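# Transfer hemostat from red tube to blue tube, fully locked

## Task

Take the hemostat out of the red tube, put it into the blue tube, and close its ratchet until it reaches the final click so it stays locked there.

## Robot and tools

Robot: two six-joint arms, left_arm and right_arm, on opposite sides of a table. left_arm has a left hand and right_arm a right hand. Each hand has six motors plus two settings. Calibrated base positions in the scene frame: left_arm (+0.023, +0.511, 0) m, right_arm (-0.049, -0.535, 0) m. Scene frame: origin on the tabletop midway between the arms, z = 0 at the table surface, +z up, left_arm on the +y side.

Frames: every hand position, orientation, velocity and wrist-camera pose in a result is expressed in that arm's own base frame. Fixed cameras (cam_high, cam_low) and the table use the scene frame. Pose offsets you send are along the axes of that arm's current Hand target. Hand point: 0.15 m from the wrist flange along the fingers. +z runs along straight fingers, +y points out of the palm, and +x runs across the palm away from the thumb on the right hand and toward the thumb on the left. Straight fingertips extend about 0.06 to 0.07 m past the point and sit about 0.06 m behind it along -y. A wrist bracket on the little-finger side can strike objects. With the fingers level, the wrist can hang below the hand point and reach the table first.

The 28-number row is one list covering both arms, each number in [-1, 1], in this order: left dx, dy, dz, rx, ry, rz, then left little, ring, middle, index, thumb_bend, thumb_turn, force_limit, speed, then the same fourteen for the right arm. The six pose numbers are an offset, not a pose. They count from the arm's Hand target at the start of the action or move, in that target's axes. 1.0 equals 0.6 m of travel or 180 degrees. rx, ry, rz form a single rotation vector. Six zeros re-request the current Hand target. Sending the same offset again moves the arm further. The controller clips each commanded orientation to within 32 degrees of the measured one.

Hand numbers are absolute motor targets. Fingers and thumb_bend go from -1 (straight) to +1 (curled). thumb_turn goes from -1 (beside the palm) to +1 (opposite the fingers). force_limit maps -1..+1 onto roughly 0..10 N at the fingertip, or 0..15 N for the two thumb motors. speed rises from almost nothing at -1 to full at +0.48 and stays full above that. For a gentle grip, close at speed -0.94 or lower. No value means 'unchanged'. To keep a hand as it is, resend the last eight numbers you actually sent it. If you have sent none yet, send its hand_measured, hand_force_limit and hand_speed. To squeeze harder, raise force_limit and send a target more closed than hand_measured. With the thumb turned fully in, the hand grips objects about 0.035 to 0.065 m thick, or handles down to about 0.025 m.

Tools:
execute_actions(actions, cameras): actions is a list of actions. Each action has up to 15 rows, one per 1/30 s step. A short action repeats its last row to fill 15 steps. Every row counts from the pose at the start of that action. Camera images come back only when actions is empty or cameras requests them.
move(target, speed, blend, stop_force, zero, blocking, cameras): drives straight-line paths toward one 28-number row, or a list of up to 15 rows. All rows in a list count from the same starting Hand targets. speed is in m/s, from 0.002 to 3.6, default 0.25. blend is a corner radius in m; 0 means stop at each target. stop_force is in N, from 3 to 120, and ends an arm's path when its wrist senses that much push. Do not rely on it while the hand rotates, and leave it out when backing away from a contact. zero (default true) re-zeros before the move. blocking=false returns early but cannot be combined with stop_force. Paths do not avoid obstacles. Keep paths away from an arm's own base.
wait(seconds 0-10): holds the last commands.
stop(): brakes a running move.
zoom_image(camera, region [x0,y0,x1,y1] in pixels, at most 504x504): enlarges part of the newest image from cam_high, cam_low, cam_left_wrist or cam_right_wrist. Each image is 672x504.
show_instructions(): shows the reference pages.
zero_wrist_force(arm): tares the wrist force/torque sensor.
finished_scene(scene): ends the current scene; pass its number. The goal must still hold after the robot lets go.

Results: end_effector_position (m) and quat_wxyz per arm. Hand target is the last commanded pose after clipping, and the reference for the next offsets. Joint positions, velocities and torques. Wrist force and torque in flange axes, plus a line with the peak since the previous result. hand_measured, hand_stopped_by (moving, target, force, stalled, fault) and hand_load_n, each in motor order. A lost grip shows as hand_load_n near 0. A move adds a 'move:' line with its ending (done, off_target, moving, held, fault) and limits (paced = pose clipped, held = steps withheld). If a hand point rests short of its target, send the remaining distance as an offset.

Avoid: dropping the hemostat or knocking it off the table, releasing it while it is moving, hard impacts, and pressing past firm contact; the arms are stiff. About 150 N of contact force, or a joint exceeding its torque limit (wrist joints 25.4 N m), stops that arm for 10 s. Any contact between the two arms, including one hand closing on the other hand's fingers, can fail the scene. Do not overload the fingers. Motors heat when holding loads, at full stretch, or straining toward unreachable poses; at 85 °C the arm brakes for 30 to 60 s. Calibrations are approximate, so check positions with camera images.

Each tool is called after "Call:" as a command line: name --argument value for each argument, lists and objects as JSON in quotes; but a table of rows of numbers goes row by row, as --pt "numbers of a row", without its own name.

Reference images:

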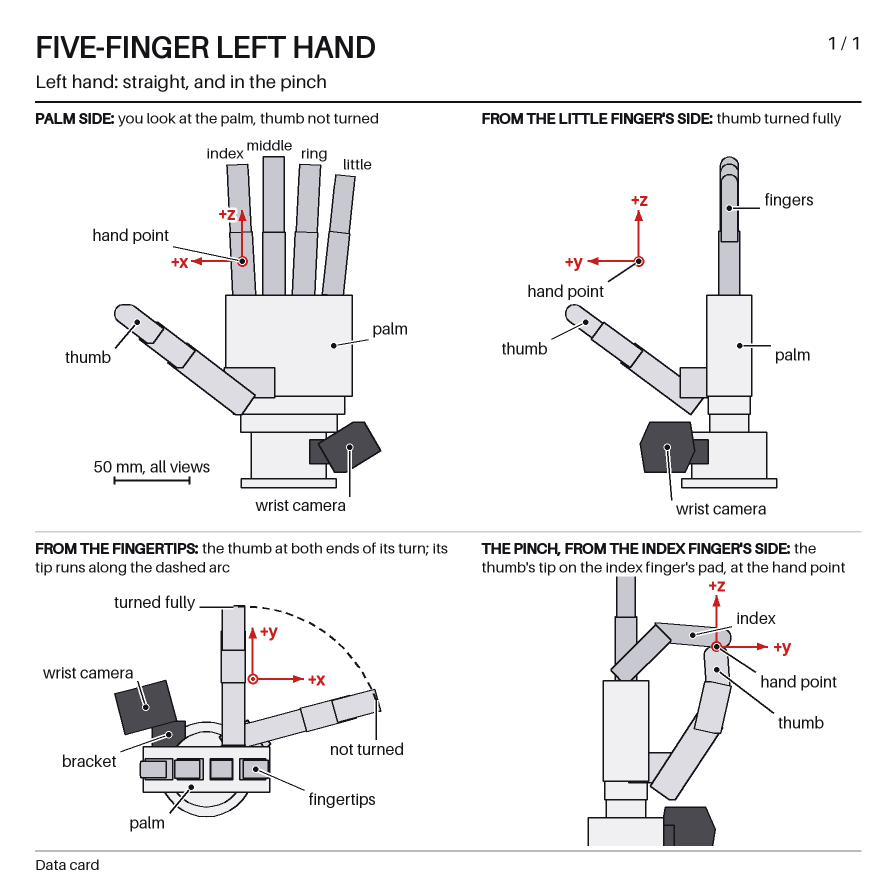

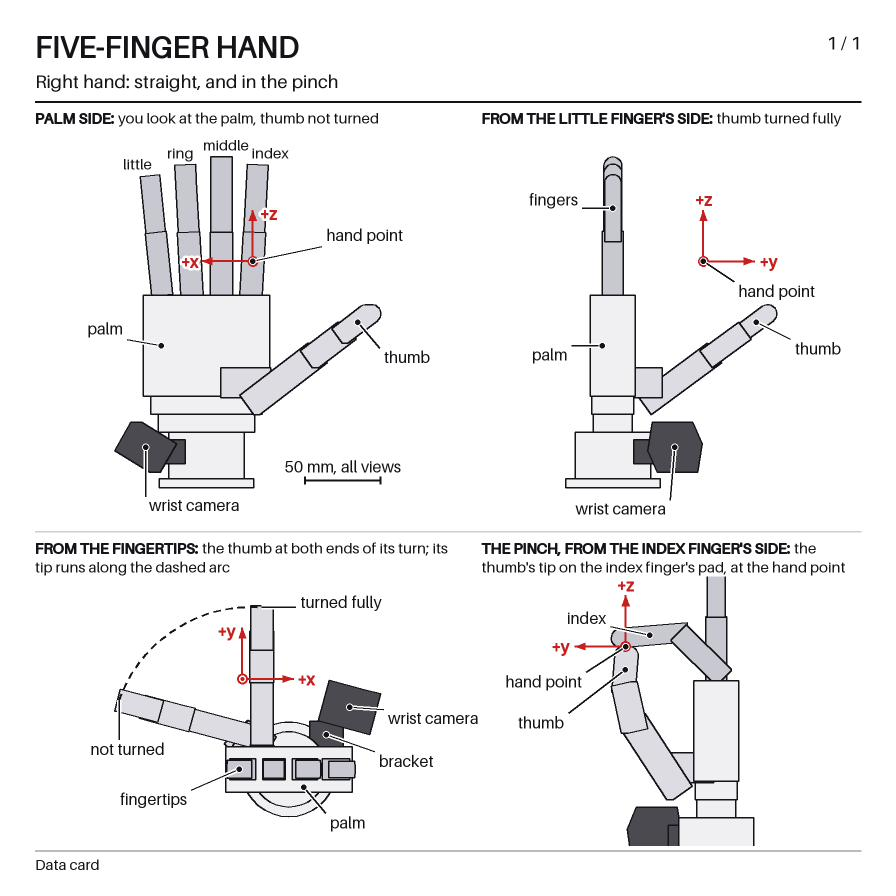

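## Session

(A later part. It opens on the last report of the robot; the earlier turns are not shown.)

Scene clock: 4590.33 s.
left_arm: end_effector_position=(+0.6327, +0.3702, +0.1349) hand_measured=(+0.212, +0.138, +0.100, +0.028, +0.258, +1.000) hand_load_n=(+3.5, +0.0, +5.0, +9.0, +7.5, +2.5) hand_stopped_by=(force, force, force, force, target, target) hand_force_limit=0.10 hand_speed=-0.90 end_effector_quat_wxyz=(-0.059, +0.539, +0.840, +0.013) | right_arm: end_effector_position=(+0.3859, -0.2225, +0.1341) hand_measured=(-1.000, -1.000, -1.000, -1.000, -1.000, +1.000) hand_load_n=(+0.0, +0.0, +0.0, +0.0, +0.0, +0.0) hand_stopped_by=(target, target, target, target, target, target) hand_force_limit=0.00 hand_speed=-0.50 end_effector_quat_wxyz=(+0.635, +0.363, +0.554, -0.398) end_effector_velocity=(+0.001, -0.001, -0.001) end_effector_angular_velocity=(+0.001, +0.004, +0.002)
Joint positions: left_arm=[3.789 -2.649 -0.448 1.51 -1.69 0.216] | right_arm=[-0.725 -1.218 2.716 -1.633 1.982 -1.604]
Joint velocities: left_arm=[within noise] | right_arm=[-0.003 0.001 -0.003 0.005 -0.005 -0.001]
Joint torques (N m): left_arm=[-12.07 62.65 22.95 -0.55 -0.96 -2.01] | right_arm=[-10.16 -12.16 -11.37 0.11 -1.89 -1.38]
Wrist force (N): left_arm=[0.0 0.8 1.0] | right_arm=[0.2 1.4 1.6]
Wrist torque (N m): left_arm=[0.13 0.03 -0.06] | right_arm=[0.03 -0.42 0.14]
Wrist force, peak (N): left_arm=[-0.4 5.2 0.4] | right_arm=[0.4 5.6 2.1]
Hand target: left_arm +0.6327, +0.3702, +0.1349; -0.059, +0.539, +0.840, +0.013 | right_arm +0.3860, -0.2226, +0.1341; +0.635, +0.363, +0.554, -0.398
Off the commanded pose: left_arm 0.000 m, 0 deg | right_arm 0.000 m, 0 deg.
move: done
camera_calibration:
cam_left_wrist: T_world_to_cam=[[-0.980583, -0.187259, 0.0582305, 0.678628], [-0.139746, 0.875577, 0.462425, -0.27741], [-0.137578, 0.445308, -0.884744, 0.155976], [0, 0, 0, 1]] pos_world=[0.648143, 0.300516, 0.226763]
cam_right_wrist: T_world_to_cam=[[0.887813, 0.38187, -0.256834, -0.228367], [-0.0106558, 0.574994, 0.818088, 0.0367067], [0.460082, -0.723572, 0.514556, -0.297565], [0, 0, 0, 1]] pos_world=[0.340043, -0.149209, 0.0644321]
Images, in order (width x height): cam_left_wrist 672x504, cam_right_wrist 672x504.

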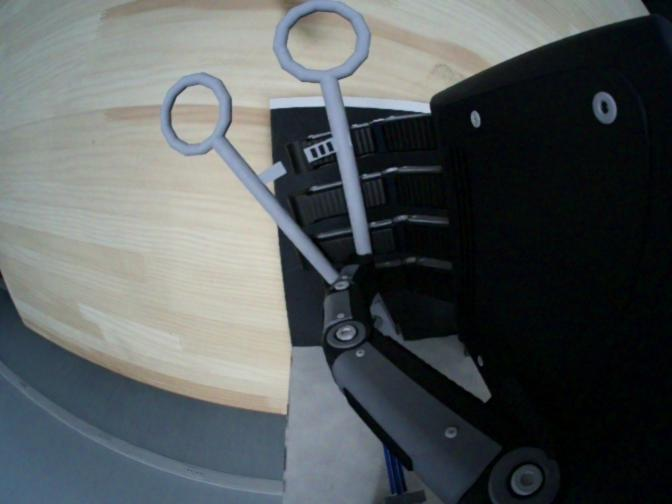

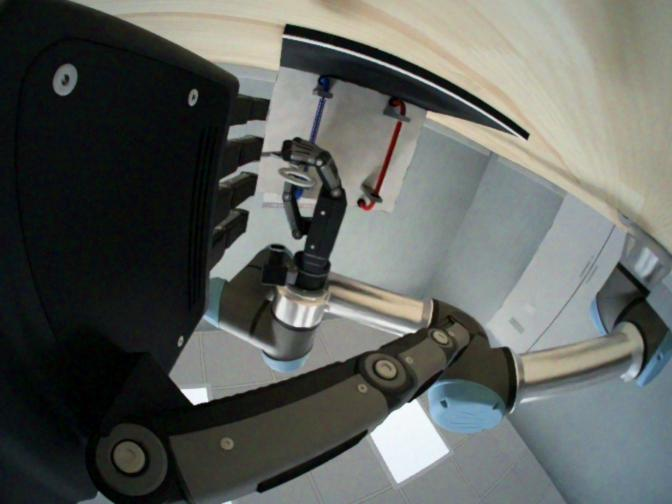

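Call:
move --pt "0 0 0 0 0 0 0.35 0.35 0.42 0.42 0.26 1 0.1 -0.9 -0.0167 -0.0437 0 0 0 0 -1 -1 -1 -1 -1 1 0 -0.5" --pt "0 0 0 0 0 0 0.35 0.35 0.42 0.42 0.26 1 0.1 -0.9 -0.0167 -0.0437 0.06 0 0 0 -1 -1 -1 -1 -1 1 0 -0.5" --speed 0.05 --stop_force 5 --cameras '["cam_right_wrist","cam_left_wrist"]'

Call:
zoom_image --camera "cam_right_wrist" --region '[200, 80, 380, 250]'

Scene clock: 4652.30 s.
left_arm: end_effector_position=(+0.6327, +0.3702, +0.1349) hand_measured=(+0.212, +0.138, +0.100, +0.028, +0.258, +1.000) hand_load_n=(+4.0, +0.5, +5.5, +9.0, +7.5, +2.5) hand_stopped_by=(force, force, force, force, target, target) hand_force_limit=0.10 hand_speed=-0.90 end_effector_quat_wxyz=(-0.059, +0.539, +0.840, +0.013) | right_arm: end_effector_position=(+0.3764, -0.2651, +0.1480) hand_measured=(-1.000, -1.000, -1.000, -1.000, -1.000, +1.000) hand_load_n=(+0.0, +0.0, +0.0, +0.0, +0.0, +0.0) hand_stopped_by=(target, target, target, target, target, target) hand_force_limit=0.00 hand_speed=-0.50 end_effector_quat_wxyz=(+0.635, +0.363, +0.553, -0.398)
Joint positions: left_arm=[3.789 -2.649 -0.448 1.51 -1.69 0.216] | right_arm=[-0.916 -1.297 2.713 -1.543 1.793 -1.577]
Joint torques (N m): left_arm=[-12.05 62.67 21.53 -0.62 -0.8 -1.84] | right_arm=[11.6 -15.13 3.07 -3.77 2.74 -1.37]
Wrist force (N): left_arm=[-0.2 1.1 0.9] | right_arm=[0.1 1.2 1.5]
Wrist torque (N m): left_arm=[0.16 0.04 -0.07] | right_arm=[0.01 -0.40 0.04]
Wrist force, peak (N): left_arm=[-0.1 1.1 1.4] | right_arm=[0.2 1.5 2.3]
Hand target: left_arm +0.6327, +0.3702, +0.1349; -0.059, +0.539, +0.840, +0.013 | right_arm +0.3764, -0.2651, +0.1479; +0.635, +0.363, +0.554, -0.398
Off the commanded pose: left_arm 0.000 m, 0 deg | right_arm 0.000 m, 0 deg.
move: done
camera_calibration:
cam_left_wrist: T_world_to_cam=[[-0.980583, -0.187259, 0.0582305, 0.678628], [-0.139746, 0.875577, 0.462425, -0.27741], [-0.137578, 0.445308, -0.884744, 0.155976], [0, 0, 0, 1]] pos_world=[0.648143, 0.300516, 0.226763]
cam_right_wrist: T_world_to_cam=[[0.887865, 0.381802, -0.256755, -0.200132], [-0.010716, 0.575045, 0.818052, 0.0497608], [0.459979, -0.723568, 0.514654, -0.331144], [0, 0, 0, 1]] pos_world=[0.330542, -0.191809, 0.0783328]
Images, in order (width x height): cam_left_wrist 672x504, cam_right_wrist 672x504.

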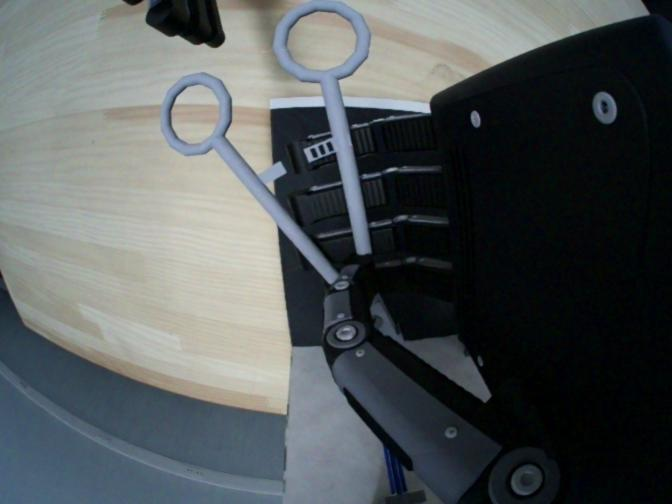

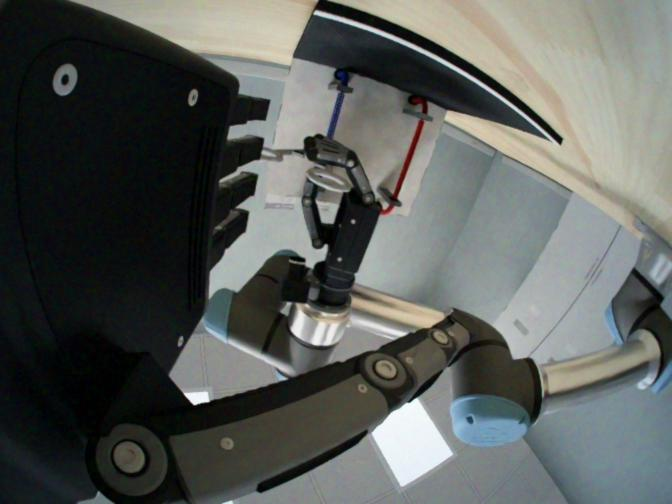

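Scaled by 2.800 from the camera's 672x504 image, which has a finer 960x720 frame.

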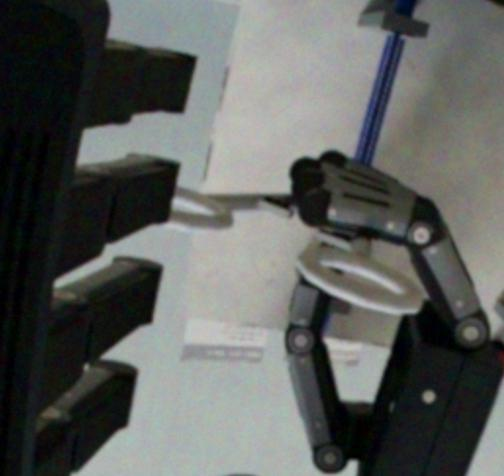

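Call:
move --pt "0 0 0 0 0 0 0.35 0.35 0.42 0.42 0.26 1 0.1 -0.9 0.005 0 0.035 0 0 0 -1 -1 -1 -1 -1 1 0 -0.5" --pt "0 0 0 0 0 0 0.35 0.35 0.42 0.42 0.26 1 0.1 -0.9 0.005 0 0.062 0 0 0 -1 -1 -1 -1 -1 1 0 -0.5" --speed 0.03 --stop_force 4 --cameras '["cam_right_wrist","cam_left_wrist"]'

Call:
zoom_image --camera "cam_right_wrist" --region '[200, 80, 380, 250]'

Call:
zoom_image --camera "cam_left_wrist" --region '[100, 0, 420, 250]'

Scene clock: 4671.13 s.
left_arm: end_effector_position=(+0.6327, +0.3702, +0.1349) hand_measured=(+0.212, +0.138, +0.100, +0.028, +0.258, +1.000) hand_load_n=(+4.0, +0.5, +5.0, +9.0, +7.5, +3.0) hand_stopped_by=(force, force, force, force, target, target) hand_force_limit=0.10 hand_speed=-0.90 end_effector_quat_wxyz=(-0.059, +0.539, +0.840, +0.013) | right_arm: end_effector_position=(+0.3921, -0.2989, +0.1495) hand_measured=(-1.000, -1.000, -1.000, -1.000, -1.000, +1.000) hand_load_n=(+0.0, +0.0, +0.0, +0.0, -0.5, +0.0) hand_stopped_by=(target, target, target, target, target, target) hand_force_limit=0.00 hand_speed=-0.50 end_effector_quat_wxyz=(+0.635, +0.363, +0.554, -0.397)
Joint positions: left_arm=[3.789 -2.649 -0.448 1.51 -1.69 0.216] | right_arm=[-0.953 -1.275 2.632 -1.483 1.756 -1.572]
Joint torques (N m): left_arm=[-12.24 63 20.01 -0.47 -0.79 -1.8] | right_arm=[11.95 -32.3 3.45 -4.07 2.72 0.31]
Wrist force (N): left_arm=[-0.2 0.9 1.2] | right_arm=[0.0 1.3 1.5]
Wrist torque (N m): left_arm=[0.13 0.06 -0.07] | right_arm=[0.02 -0.40 0.03]
Wrist force, peak (N): left_arm=[-0.1 1.3 1.2] | right_arm=[0.1 1.5 1.9]
Hand target: left_arm +0.6327, +0.3702, +0.1349; -0.059, +0.539, +0.840, +0.013 | right_arm +0.3921, -0.2989, +0.1496; +0.635, +0.363, +0.554, -0.398
Off the commanded pose: left_arm 0.000 m, 0 deg | right_arm 0.000 m, 0 deg.
move: done
camera_calibration:
cam_left_wrist: T_world_to_cam=[[-0.980583, -0.187259, 0.0582305, 0.678628], [-0.139746, 0.875577, 0.462425, -0.27741], [-0.137578, 0.445308, -0.884744, 0.155976], [0, 0, 0, 1]] pos_world=[0.648143, 0.300516, 0.226763]
cam_right_wrist: T_world_to_cam=[[0.887853, 0.381856, -0.256716, -0.200653], [-0.010735, 0.574962, 0.81811, 0.0680389], [0.460002, -0.723606, 0.514581, -0.36361], [0, 0, 0, 1]] pos_world=[0.346142, -0.225609, 0.0799326]
Images, in order (width x height): cam_left_wrist 672x504, cam_right_wrist 672x504.

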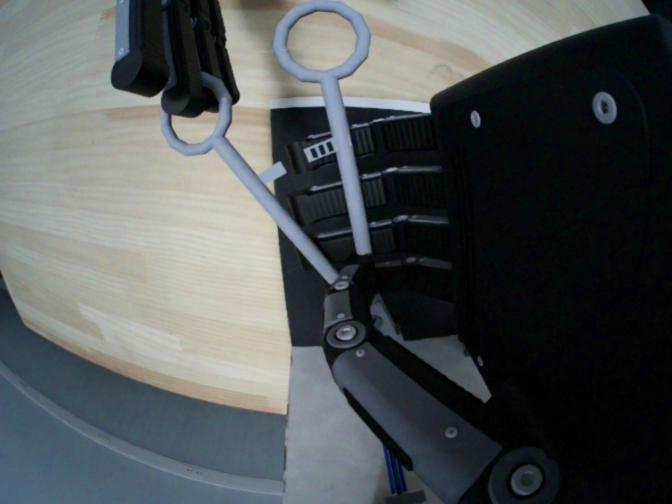

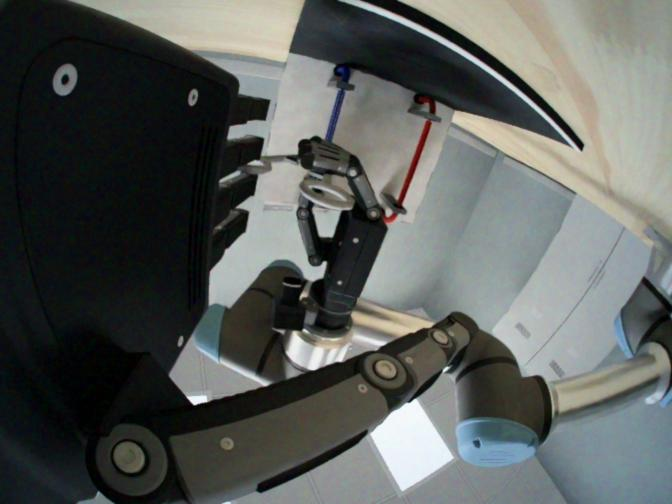

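Scaled by 2.800 from the camera's 672x504 image, which has a finer 960x720 frame.

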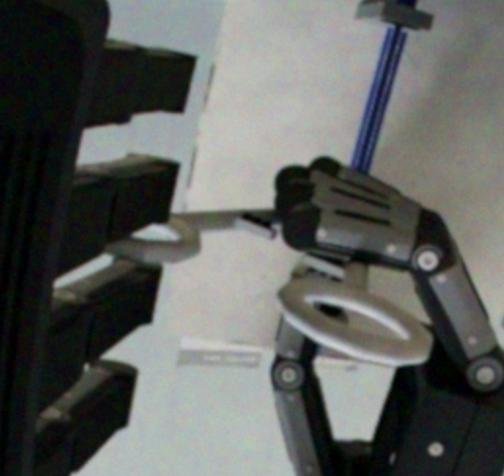

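Scaled by 1.575 from the camera's 672x504 image, which has a finer 960x720 frame.

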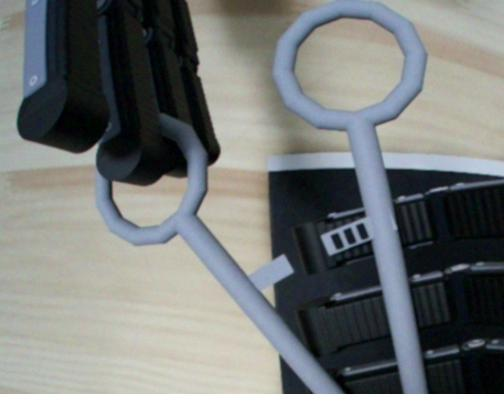

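Call:
move --target '[0,0,0,0,0,0,0.35,0.35,0.42,0.42,0.26,1,0.1,-0.9,-0.025,0,0,0,0,0,-1,-1,-1,-1,-1,1,0,-0.5]' --speed 0.02 --stop_force 7 --cameras '["cam_right_wrist","cam_left_wrist"]'

Call:
zoom_image --camera "cam_left_wrist" --region '[100, 0, 420, 250]'

Scene clock: 4681.60 s.
left_arm: end_effector_position=(+0.6327, +0.3702, +0.1349) hand_measured=(+0.212, +0.138, +0.100, +0.028, +0.258, +1.000) hand_load_n=(+4.0, +0.0, +4.0, +11.5, +2.5, +2.0) hand_stopped_by=(force, force, force, force, target, target) hand_force_limit=0.10 hand_speed=-0.90 end_effector_quat_wxyz=(-0.059, +0.539, +0.840, +0.013) | right_arm: end_effector_position=(+0.3910, -0.2974, +0.1644) hand_measured=(-1.000, -1.000, -1.000, -1.000, -1.000, +1.000) hand_load_n=(+0.0, +0.0, +0.0, +0.0, +0.0, +0.0) hand_stopped_by=(target, target, target, target, target, target) hand_force_limit=0.00 hand_speed=-0.50 end_effector_quat_wxyz=(+0.635, +0.363, +0.554, -0.398)
Joint positions: left_arm=[3.789 -2.649 -0.448 1.51 -1.69 0.216] | right_arm=[-0.953 -1.346 2.631 -1.411 1.756 -1.573]
Joint torques (N m): left_arm=[-12.2 62.29 18.61 -0.62 -0.75 -1.76] | right_arm=[9.78 -3.13 -13.22 -4.41 2.16 -0.79]
Wrist force (N): left_arm=[-0.4 1.1 0.1] | right_arm=[1.2 1.4 1.8]
Wrist torque (N m): left_arm=[0.15 -0.03 -0.09] | right_arm=[0.01 -0.37 0.09]
Wrist force, peak (N): left_arm=[-0.2 1.2 1.4] | right_arm=[1.5 1.6 2.0]
Hand target: left_arm +0.6327, +0.3702, +0.1349; -0.059, +0.539, +0.840, +0.013 | right_arm +0.3910, -0.2974, +0.1644; +0.635, +0.363, +0.554, -0.398
Off the commanded pose: left_arm 0.000 m, 0 deg | right_arm 0.000 m, 0 deg.
move: done
camera_calibration:
cam_left_wrist: T_world_to_cam=[[-0.980583, -0.187259, 0.0582305, 0.678628], [-0.139746, 0.875577, 0.462425, -0.27741], [-0.137578, 0.445308, -0.884744, 0.155976], [0, 0, 0, 1]] pos_world=[0.648143, 0.300516, 0.226763]
cam_right_wrist: T_world_to_cam=[[0.887865, 0.381823, -0.256724, -0.196524], [-0.0107497, 0.575031, 0.818061, 0.0550008], [0.459979, -0.723568, 0.514654, -0.369723], [0, 0, 0, 1]] pos_world=[0.345142, -0.224109, 0.0948329]
Images, in order (width x height): cam_left_wrist 672x504, cam_right_wrist 672x504.

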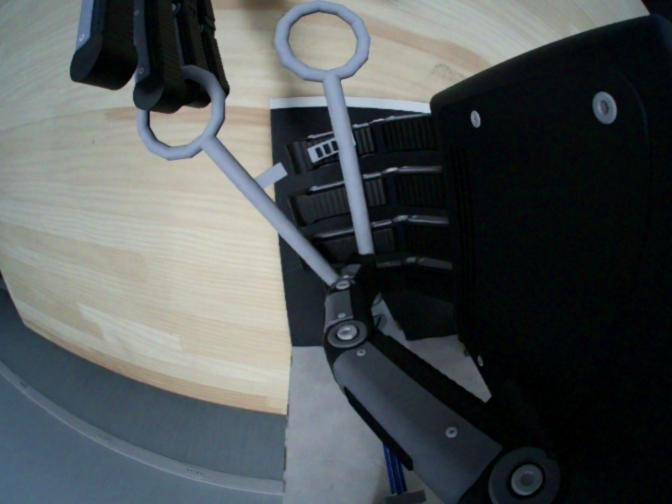

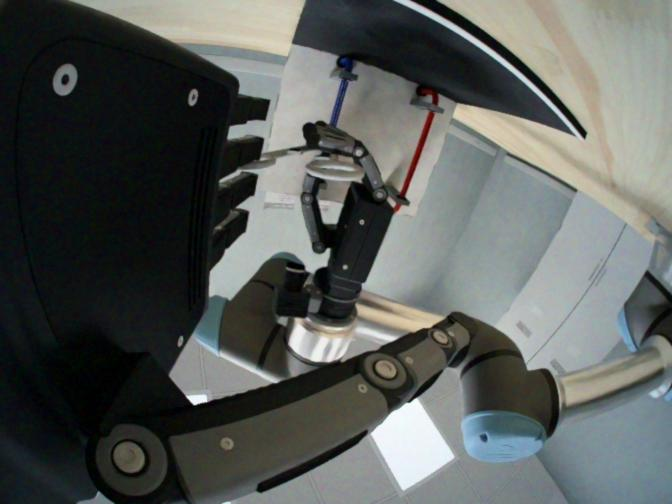

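Scaled by 1.575 from the camera's 672x504 image, which has a finer 960x720 frame.

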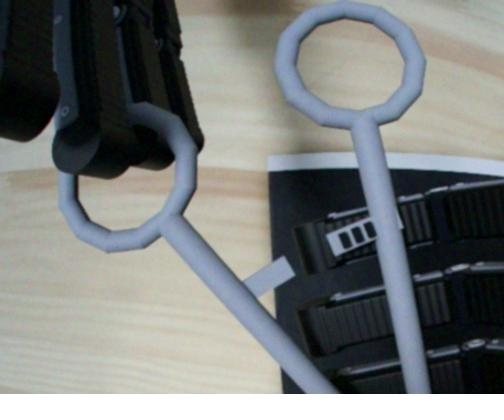

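Call:
move --pt "0 0 0 0 0 0 0.35 0.35 0.42 0.42 0.26 1 0.1 -0.9 0.01 0 0 0 0 0 -1 -1 -1 -1 -1 1 0 -0.5" --pt "0 0 0 0 0 0 0.35 0.35 0.42 0.42 0.26 1 0.1 -0.9 0.01 0 -0.2 0 0 0 -1 -1 -1 -1 -1 1 0 -0.5" --speed 0.05 --cameras '["cam_right_wrist","cam_left_wrist","cam_high"]'

Call:
zoom_image --camera "cam_left_wrist" --region '[100, 0, 420, 320]'

Call:
zoom_image --camera "cam_right_wrist" --region '[220, 80, 400, 250]'

Call:
zoom_image --camera "cam_high" --region '[300, 270, 390, 335]'

Scene clock: 4708.70 s.
left_arm: end_effector_position=(+0.6327, +0.3702, +0.1349) hand_measured=(+0.212, +0.138, +0.100, +0.028, +0.258, +1.000) hand_load_n=(+3.5, +0.0, +3.5, +8.0, +9.5, +2.5) hand_stopped_by=(force, force, force, force, target, target) hand_force_limit=0.10 hand_speed=-0.90 end_effector_quat_wxyz=(-0.059, +0.539, +0.840, +0.013) | right_arm: end_effector_position=(+0.3460, -0.1994, +0.1450) hand_measured=(-1.000, -1.000, -1.000, -1.000, -1.000, +1.000) hand_load_n=(+0.0, +0.5, +0.0, +0.0, +0.0, -0.5) hand_stopped_by=(target, target, target, target, target, target) hand_force_limit=0.00 hand_speed=-0.50 end_effector_quat_wxyz=(+0.635, +0.363, +0.554, -0.397)
Joint positions: left_arm=[3.789 -2.649 -0.448 1.51 -1.69 0.216] | right_arm=[-0.791 -1.31 2.849 -1.67 1.917 -1.594]
Joint torques (N m): left_arm=[-11.67 62.04 17.11 -0.52 -0.72 -1.6] | right_arm=[1.28 -3.89 -9.4 0.17 -0.83 -2.13]
Wrist force (N): left_arm=[-0.3 1.0 1.0] | right_arm=[0.0 1.5 1.7]
Wrist torque (N m): left_arm=[0.16 0.07 -0.09] | right_arm=[0.05 -0.40 0.14]
Wrist force, peak (N): left_arm=[-0.2 0.9 1.4] | right_arm=[0.6 1.4 2.4]
Hand target: left_arm +0.6327, +0.3702, +0.1349; -0.059, +0.539, +0.840, +0.013 | right_arm +0.3460, -0.1994, +0.1450; +0.635, +0.363, +0.554, -0.397 (not the last commanded pose)
Off the commanded pose: left_arm 0.000 m, 0 deg | right_arm 0.011 m, 0 deg.
move: held (right_arm; a check stopped the path); path passed 1 of 2 targets; limits=held
pose unreachable (right arm): on one or more control steps of this call, first in action 0 (counted from 0), this arm could not follow its commanded pose, so it was not sent that pose on those steps. It may still have moved: this result reports where it is.
cause: moving toward the commanded pose would bring two parts of the arm too close to each other (joints 3 (elbow) and 4 (wrist 1) lie between them).
camera_calibration:
cam_left_wrist: T_world_to_cam=[[-0.980583, -0.187259, 0.0582305, 0.678628], [-0.139746, 0.875577, 0.462425, -0.27741], [-0.137578, 0.445308, -0.884744, 0.155976], [0, 0, 0, 1]] pos_world=[0.648143, 0.300516, 0.226763]
cam_right_wrist: T_world_to_cam=[[0.887759, 0.38204, -0.256767, -0.198844], [-0.0107541, 0.574876, 0.81817, 0.0140893], [0.460183, -0.723576, 0.51446, -0.268079], [0, 0, 0, 1]] pos_world=[0.300043, -0.126109, 0.0753319]
Images, in order (width x height): cam_high 672x504, cam_left_wrist 672x504, cam_right_wrist 672x504.

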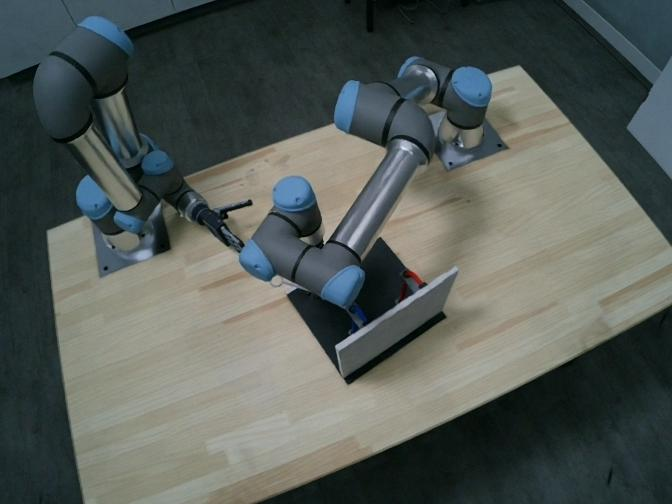

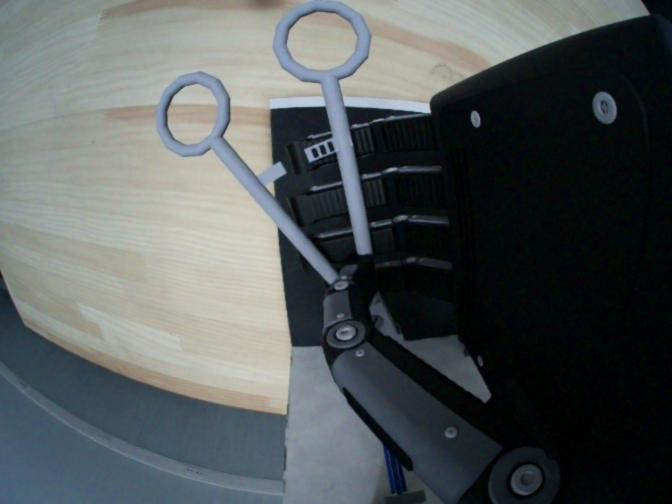

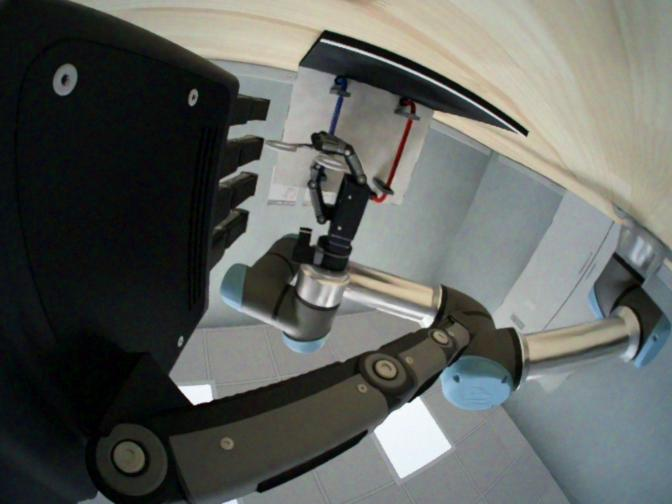

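Scaled by 1.575 from the camera's 672x504 image, which has a finer 960x720 frame.

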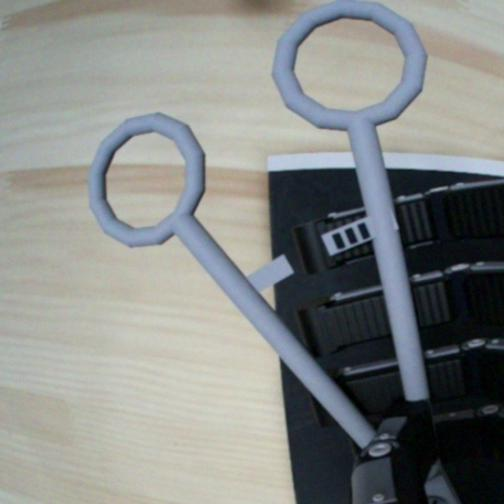

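Scaled by 2.800 from the camera's 672x504 image, which has a finer 960x720 frame.

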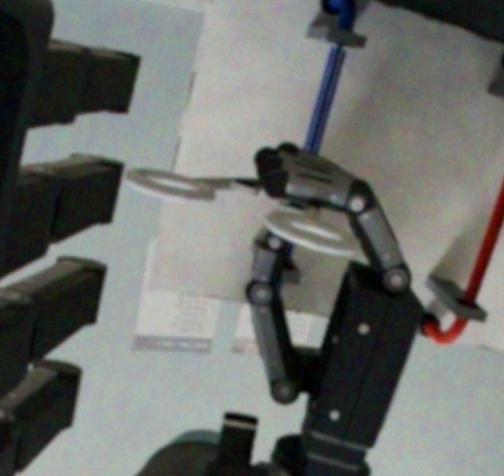

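Scaled by 5.600 from the camera's 672x504 image, which has a finer 960x720 frame.

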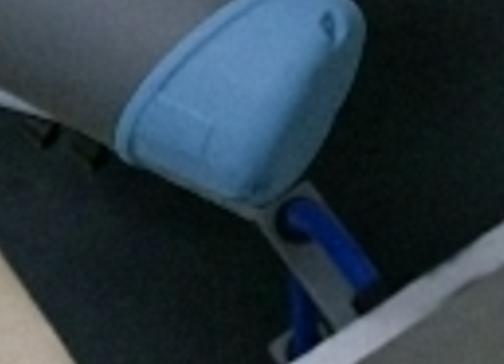

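Call:
move --target '[0.0102,0.0338,0,0,0,0,0.35,0.35,0.42,0.42,0.26,1,0.1,-0.9,0,0,0,0,0,0,-1,-1,-1,-1,-1,1,0,-0.5]' --speed 0.05 --stop_force 6 --cameras '["cam_right_wrist","cam_left_wrist","cam_high"]'

Call:
zoom_image --camera "cam_left_wrist" --region '[300, 380, 450, 504]'

Call:
zoom_image --camera "cam_high" --region '[310, 280, 380, 335]'

Scene clock: 4768.87 s.
left_arm: end_effector_position=(+0.6486, +0.3842, +0.1348) hand_measured=(+0.212, +0.138, +0.100, +0.028, +0.258, +1.000) hand_load_n=(+3.5, +0.5, +4.0, +8.0, +9.5, +2.5) hand_stopped_by=(force, force, force, force, target, target) hand_force_limit=0.10 hand_speed=-0.90 end_effector_quat_wxyz=(-0.059, +0.539, +0.840, +0.013) | right_arm: end_effector_position=(+0.3460, -0.1994, +0.1450) hand_measured=(-1.000, -1.000, -1.000, -1.000, -1.000, +1.000) hand_load_n=(+0.0, +0.0, +0.0, +0.0, +0.0, +0.0) hand_stopped_by=(target, target, target, target, target, target) hand_force_limit=0.00 hand_speed=-0.50 end_effector_quat_wxyz=(+0.635, +0.363, +0.554, -0.397)
Joint positions: left_arm=[3.792 -2.84 -0.065 1.318 -1.69 0.218] | right_arm=[-0.791 -1.31 2.849 -1.67 1.917 -1.594]
Joint torques (N m): left_arm=[-13.56 51.14 30.78 -4.21 -2.02 -2.81] | right_arm=[-11.51 -27.55 -10.56 0.17 -1.79 1.13]
Wrist force (N): left_arm=[0.0 1.5 0.9] | right_arm=[-0.1 1.2 1.7]
Wrist torque (N m): left_arm=[0.21 -0.03 -0.06] | right_arm=[0.00 -0.38 0.13]
Wrist force, peak (N): left_arm=[0.0 1.8 1.3] | right_arm=[0.0 1.6 1.8]
Hand target: left_arm +0.6486, +0.3842, +0.1348; -0.059, +0.539, +0.840, +0.013 | right_arm +0.3460, -0.1994, +0.1450; +0.635, +0.363, +0.554, -0.397
Off the commanded pose: left_arm 0.000 m, 0 deg | right_arm 0.000 m, 0 deg.
move: done
camera_calibration:
cam_left_wrist: T_world_to_cam=[[-0.980583, -0.187259, 0.0582305, 0.696852], [-0.139746, 0.875577, 0.462425, -0.287354], [-0.137578, 0.445308, -0.884744, 0.151752], [0, 0, 0, 1]] pos_world=[0.664043, 0.314516, 0.226563]
cam_right_wrist: T_world_to_cam=[[0.887759, 0.382026, -0.256788, -0.198908], [-0.0107316, 0.574886, 0.818163, 0.0140036], [0.460183, -0.723576, 0.51446, -0.268177], [0, 0, 0, 1]] pos_world=[0.300143, -0.126109, 0.0754319]
Images, in order (width x height): cam_high 672x504, cam_left_wrist 672x504, cam_right_wrist 672x504.

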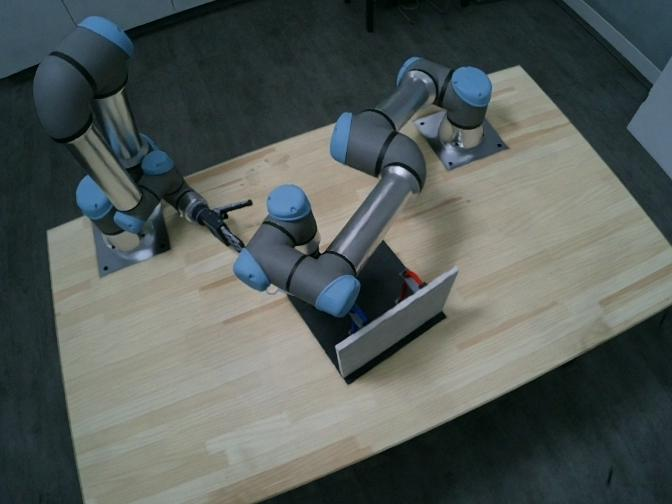

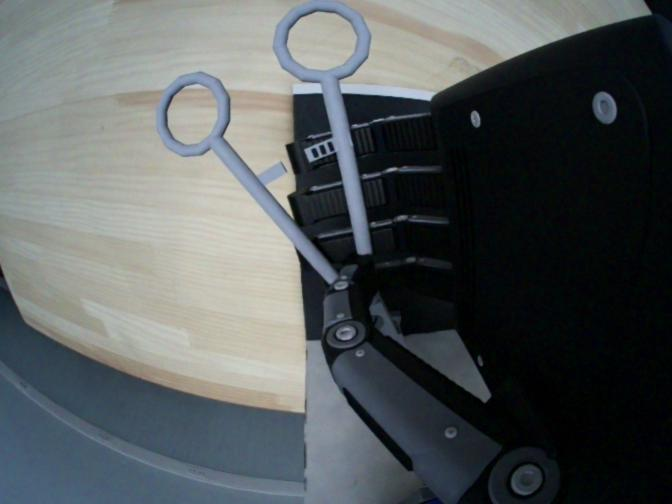

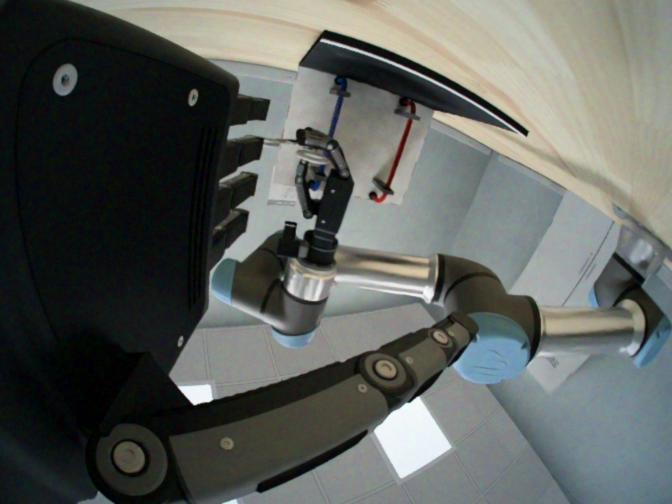

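Scaled by 3.360 from the camera's 672x504 image, which has a finer 960x720 frame.

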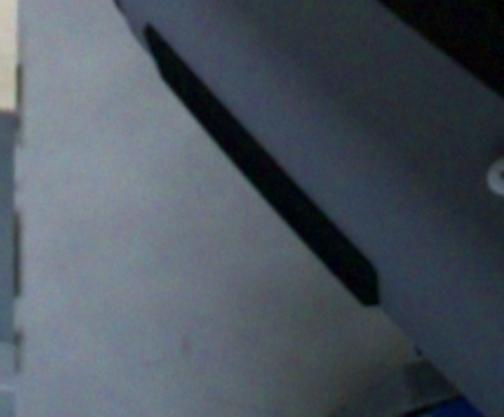

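Scaled by 7.200 from the camera's 672x504 image, which has a finer 960x720 frame.

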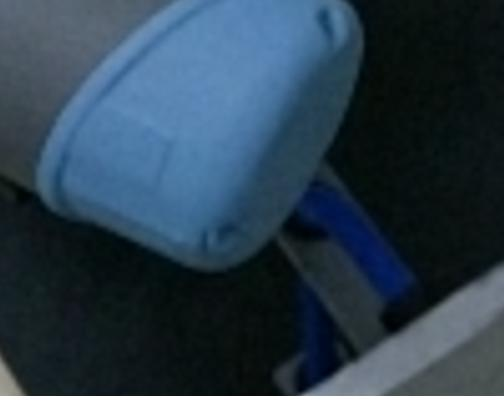

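Call:
move --target '[0.025,-0.0044,0,0,0,0,0.35,0.35,0.42,0.42,0.26,1,0.1,-0.9,0,0,0,0,0,0,-1,-1,-1,-1,-1,1,0,-0.5]' --speed 0.04 --stop_force 5 --cameras '["cam_high","cam_left_wrist"]'

Scene clock: 4835.63 s.
left_arm: end_effector_position=(+0.6400, +0.3967, +0.1366) hand_measured=(+0.212, +0.138, +0.100, +0.028, +0.258, +1.000) hand_load_n=(+3.5, +0.0, +4.0, +8.5, +9.0, +2.5) hand_stopped_by=(force, force, force, force, target, target) hand_force_limit=0.10 hand_speed=-0.90 end_effector_quat_wxyz=(-0.059, +0.539, +0.840, +0.013) | right_arm: end_effector_position=(+0.3460, -0.1994, +0.1450) hand_measured=(-1.000, -1.000, -1.000, -1.000, -1.000, +1.000) hand_load_n=(+0.5, +0.0, +0.0, +0.0, +0.0, +0.0) hand_stopped_by=(target, target, target, target, target, target) hand_force_limit=0.00 hand_speed=-0.50 end_effector_quat_wxyz=(+0.635, +0.363, +0.554, -0.397)
Joint positions: left_arm=[3.814 -2.803 -0.135 1.354 -1.69 0.24] | right_arm=[-0.791 -1.31 2.849 -1.67 1.917 -1.594]
Joint torques (N m): left_arm=[-13.47 67.17 4.43 -0.22 0.97 -2.82] | right_arm=[-9.09 -26.79 -9.17 0.33 -1.83 1.28]
Wrist force (N): left_arm=[-0.4 1.3 1.0] | right_arm=[0.0 1.4 1.7]
Wrist torque (N m): left_arm=[0.19 0.04 -0.15] | right_arm=[0.02 -0.39 0.13]
Wrist force, peak (N): left_arm=[-0.8 1.6 1.3] | right_arm=[0.1 1.6 1.9]
Hand target: left_arm +0.6400, +0.3967, +0.1366; -0.059, +0.539, +0.840, +0.013 | right_arm +0.3460, -0.1994, +0.1450; +0.635, +0.363, +0.554, -0.397
Off the commanded pose: left_arm 0.000 m, 0 deg | right_arm 0.000 m, 0 deg.
move: done
camera_calibration:
cam_left_wrist: T_world_to_cam=[[-0.980583, -0.187259, 0.0582305, 0.690655], [-0.139746, 0.875577, 0.462425, -0.300333], [-0.137578, 0.445308, -0.884744, 0.146595], [0, 0, 0, 1]] pos_world=[0.655443, 0.327016, 0.228363]
Images, in order (width x height): cam_high 672x504, cam_left_wrist 672x504.

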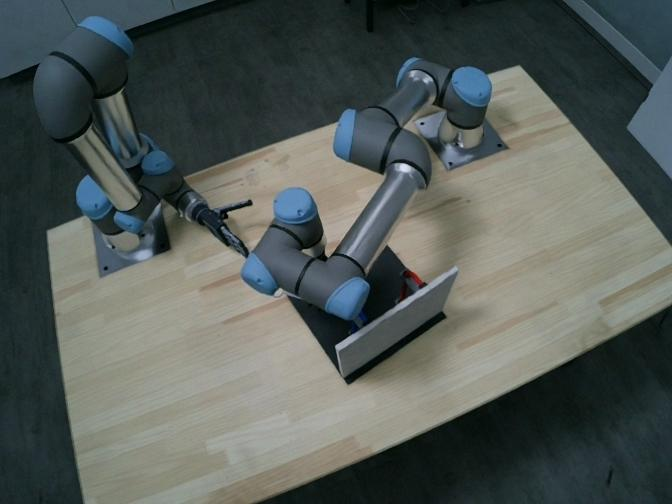

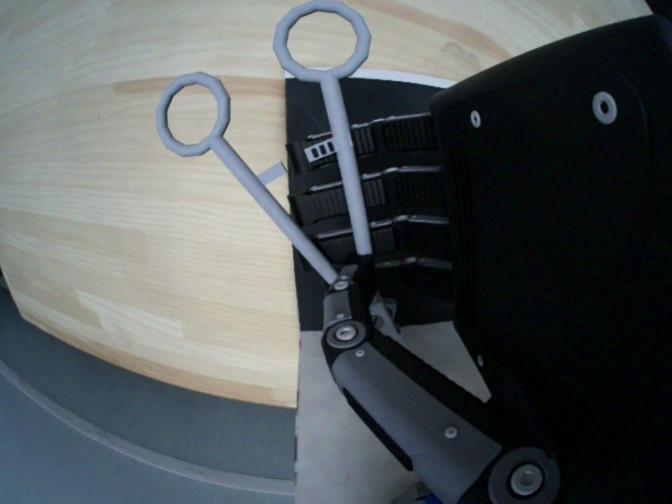

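Call:
zoom_image --camera "cam_left_wrist" --region '[280, 260, 520, 504]'

Call:
zoom_image --camera "cam_high" --region '[320, 280, 400, 340]'

Scaled by 2.066 from the camera's 672x504 image, which has a finer 960x720 frame.

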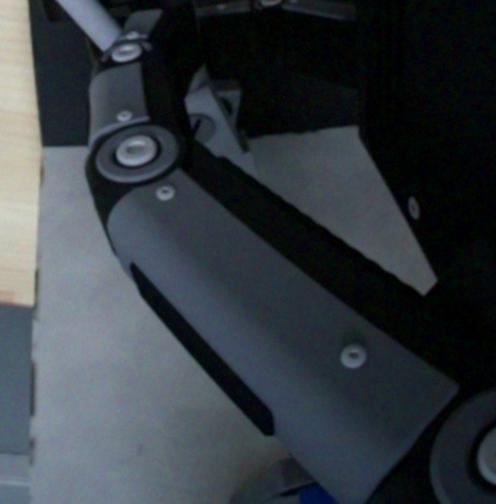

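Scaled by 6.300 from the camera's 672x504 image, which has a finer 960x720 frame.

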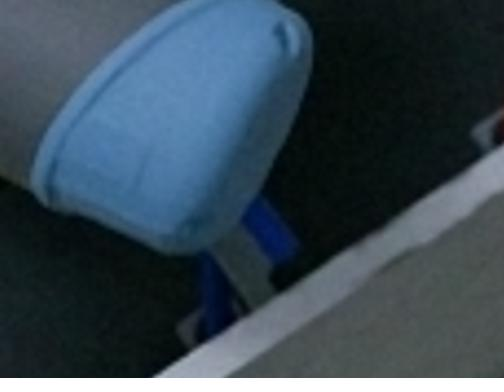

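Call:
move --target '[0.0472,-0.0083,0,0,0,0,0.35,0.35,0.42,0.42,0.26,1,0.1,-0.9,0,0,0,0,0,0,-1,-1,-1,-1,-1,1,0,-0.5]' --speed 0.03 --stop_force 5 --cameras '["cam_high","cam_left_wrist"]'

Call:
zoom_image --camera "cam_left_wrist" --region '[280, 260, 440, 380]'

Call:
zoom_image --camera "cam_high" --region '[320, 280, 400, 340]'

Scene clock: 4851.60 s.
left_arm: end_effector_position=(+0.6320, +0.4083, +0.1382) hand_measured=(+0.212, +0.138, +0.100, +0.028, +0.258, +1.000) hand_load_n=(+2.0, +0.5, +4.5, +6.5, +6.0, -0.5) hand_stopped_by=(force, force, force, force, target, target) hand_force_limit=0.10 hand_speed=-0.90 end_effector_quat_wxyz=(-0.059, +0.539, +0.840, +0.013) | right_arm: end_effector_position=(+0.3460, -0.1994, +0.1450) hand_measured=(-1.000, -1.000, -1.000, -1.000, -1.000, +1.000) hand_load_n=(+0.0, +0.0, +0.0, +0.0, +0.0, +0.0) hand_stopped_by=(target, target, target, target, target, target) hand_force_limit=0.00 hand_speed=-0.50 end_effector_quat_wxyz=(+0.635, +0.363, +0.554, -0.397)
Joint positions: left_arm=[3.834 -2.786 -0.166 1.37 -1.69 0.261] | right_arm=[-0.791 -1.31 2.849 -1.67 1.917 -1.594]
Joint torques (N m): left_arm=[-13.23 51.27 30.21 -4.37 -1.09 0.6] | right_arm=[-9.98 -25.97 -9.67 0.5 -1.91 1.05]
Wrist force (N): left_arm=[0.3 1.4 0.8] | right_arm=[0.0 1.3 1.6]
Wrist torque (N m): left_arm=[0.19 -0.05 0.01] | right_arm=[0.02 -0.39 0.13]
Wrist force, peak (N): left_arm=[-10.4 2.6 0.3] | right_arm=[0.0 1.4 1.9]
Hand target: left_arm +0.6320, +0.4083, +0.1382; -0.059, +0.539, +0.840, +0.013 (not the last commanded pose) | right_arm +0.3460, -0.1994, +0.1450; +0.635, +0.363, +0.554, -0.397
Off the commanded pose: left_arm 0.015 m, 0 deg | right_arm 0.000 m, 0 deg.
move: contact (left_arm)
camera_calibration:
cam_left_wrist: T_world_to_cam=[[-0.980571, -0.187248, 0.0584771, 0.684815], [-0.139634, 0.875626, 0.462365, -0.312469], [-0.137781, 0.445216, -0.884759, 0.141999], [0, 0, 0, 1]] pos_world=[0.647443, 0.338616, 0.230064]
Images, in order (width x height): cam_high 672x504, cam_left_wrist 672x504.

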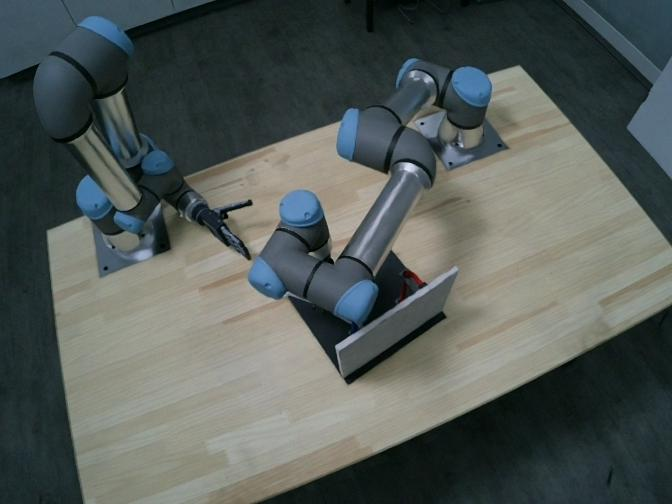

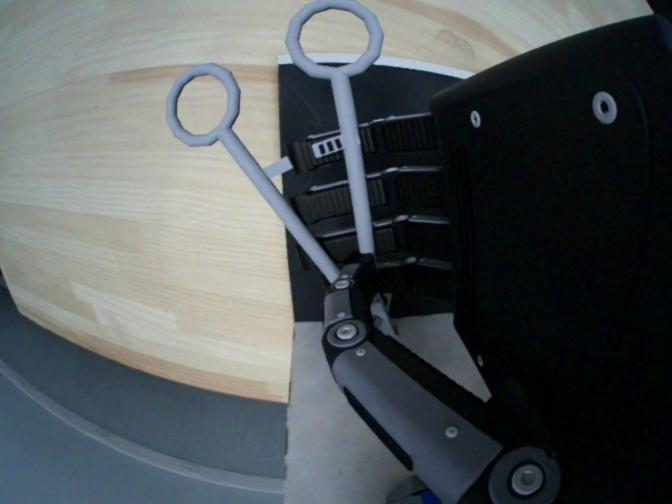

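Scaled by 3.150 from the camera's 672x504 image, which has a finer 960x720 frame.

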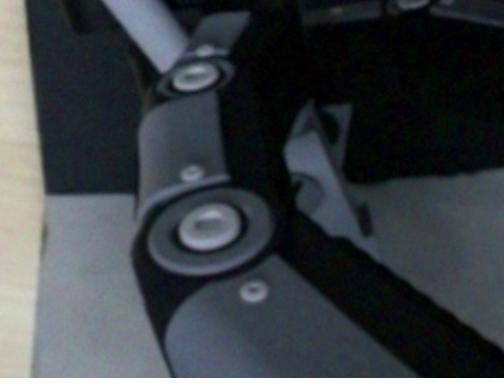

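Scaled by 6.300 from the camera's 672x504 image, which has a finer 960x720 frame.

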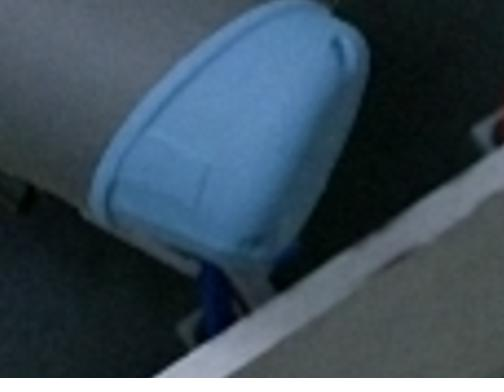

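Call:
zoom_image --camera "cam_left_wrist" --region '[360, 434, 460, 504]'

Call:
execute_actions --actions '[]' --cameras '["cam_low"]'

Call:
zoom_image --camera "cam_low" --region '[120, 220, 300, 340]'

Scaled by 5.040 from the camera's 672x504 image, which has a finer 960x720 frame.

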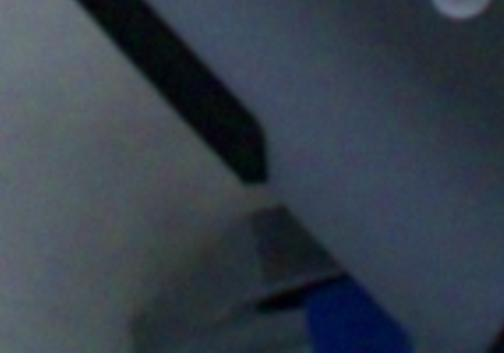

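Scene clock: 4881.87 s.
left_arm: end_effector_position=(+0.6320, +0.4083, +0.1382) hand_measured=(+0.212, +0.138, +0.100, +0.028, +0.258, +1.000) hand_load_n=(+2.0, +0.5, +4.5, +6.5, +6.0, -0.5) hand_stopped_by=(force, force, force, force, target, target) hand_force_limit=0.10 hand_speed=-0.90 end_effector_quat_wxyz=(-0.059, +0.539, +0.840, +0.013) | right_arm: end_effector_position=(+0.3460, -0.1994, +0.1450) hand_measured=(-1.000, -1.000, -1.000, -1.000, -1.000, +1.000) hand_load_n=(+0.0, +0.0, +0.0, +0.0, +0.0, +0.0) hand_stopped_by=(target, target, target, target, target, target) hand_force_limit=0.00 hand_speed=-0.50 end_effector_quat_wxyz=(+0.635, +0.363, +0.554, -0.397)
Joint positions: left_arm=[3.834 -2.786 -0.166 1.37 -1.69 0.261] | right_arm=[-0.791 -1.31 2.849 -1.67 1.917 -1.594]
Joint velocities: within noise
Joint torques (N m): left_arm=[-13.5 51.12 29.58 -4.34 0.27 2.48] | right_arm=[-10.39 -26.01 -8.66 0.15 -2.09 1.12]
Motor temperatures (°C): left_arm=[24 34 28 34 30 34] | right_arm=[24 25 29 32 35 30]
Wrist force (N): left_arm=[0.0 1.3 1.0] | right_arm=[0.2 1.4 1.7]
Wrist torque (N m): left_arm=[0.16 0.00 0.00] | right_arm=[0.03 -0.42 0.15]
Wrist force, peak (N): left_arm=[0.1 1.7 1.2] | right_arm=[0.2 1.3 1.9]
Hand target: left_arm +0.6320, +0.4083, +0.1382; -0.059, +0.539, +0.840, +0.013 (not the last commanded pose) | right_arm +0.3460, -0.1994, +0.1450; +0.635, +0.363, +0.554, -0.397
Off the commanded pose: left_arm 0.015 m, 0 deg | right_arm 0.000 m, 0 deg.
Images, in order (width x height): cam_low 672x504.

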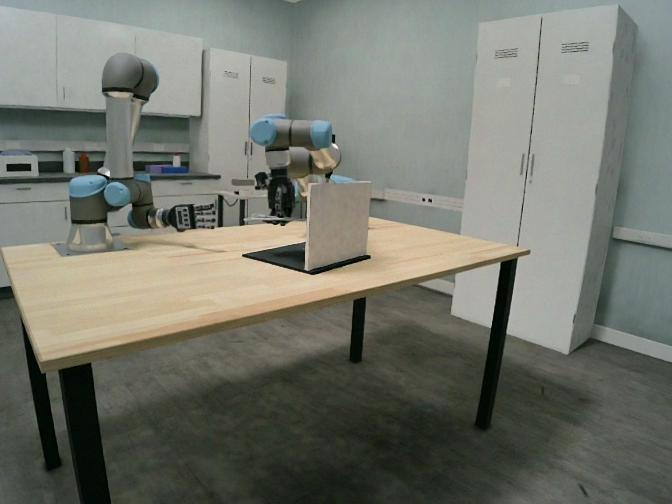

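Scaled by 2.800 from the camera's 672x504 image, which has a finer 960x720 frame.

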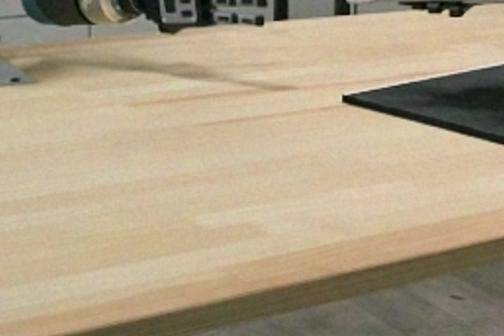

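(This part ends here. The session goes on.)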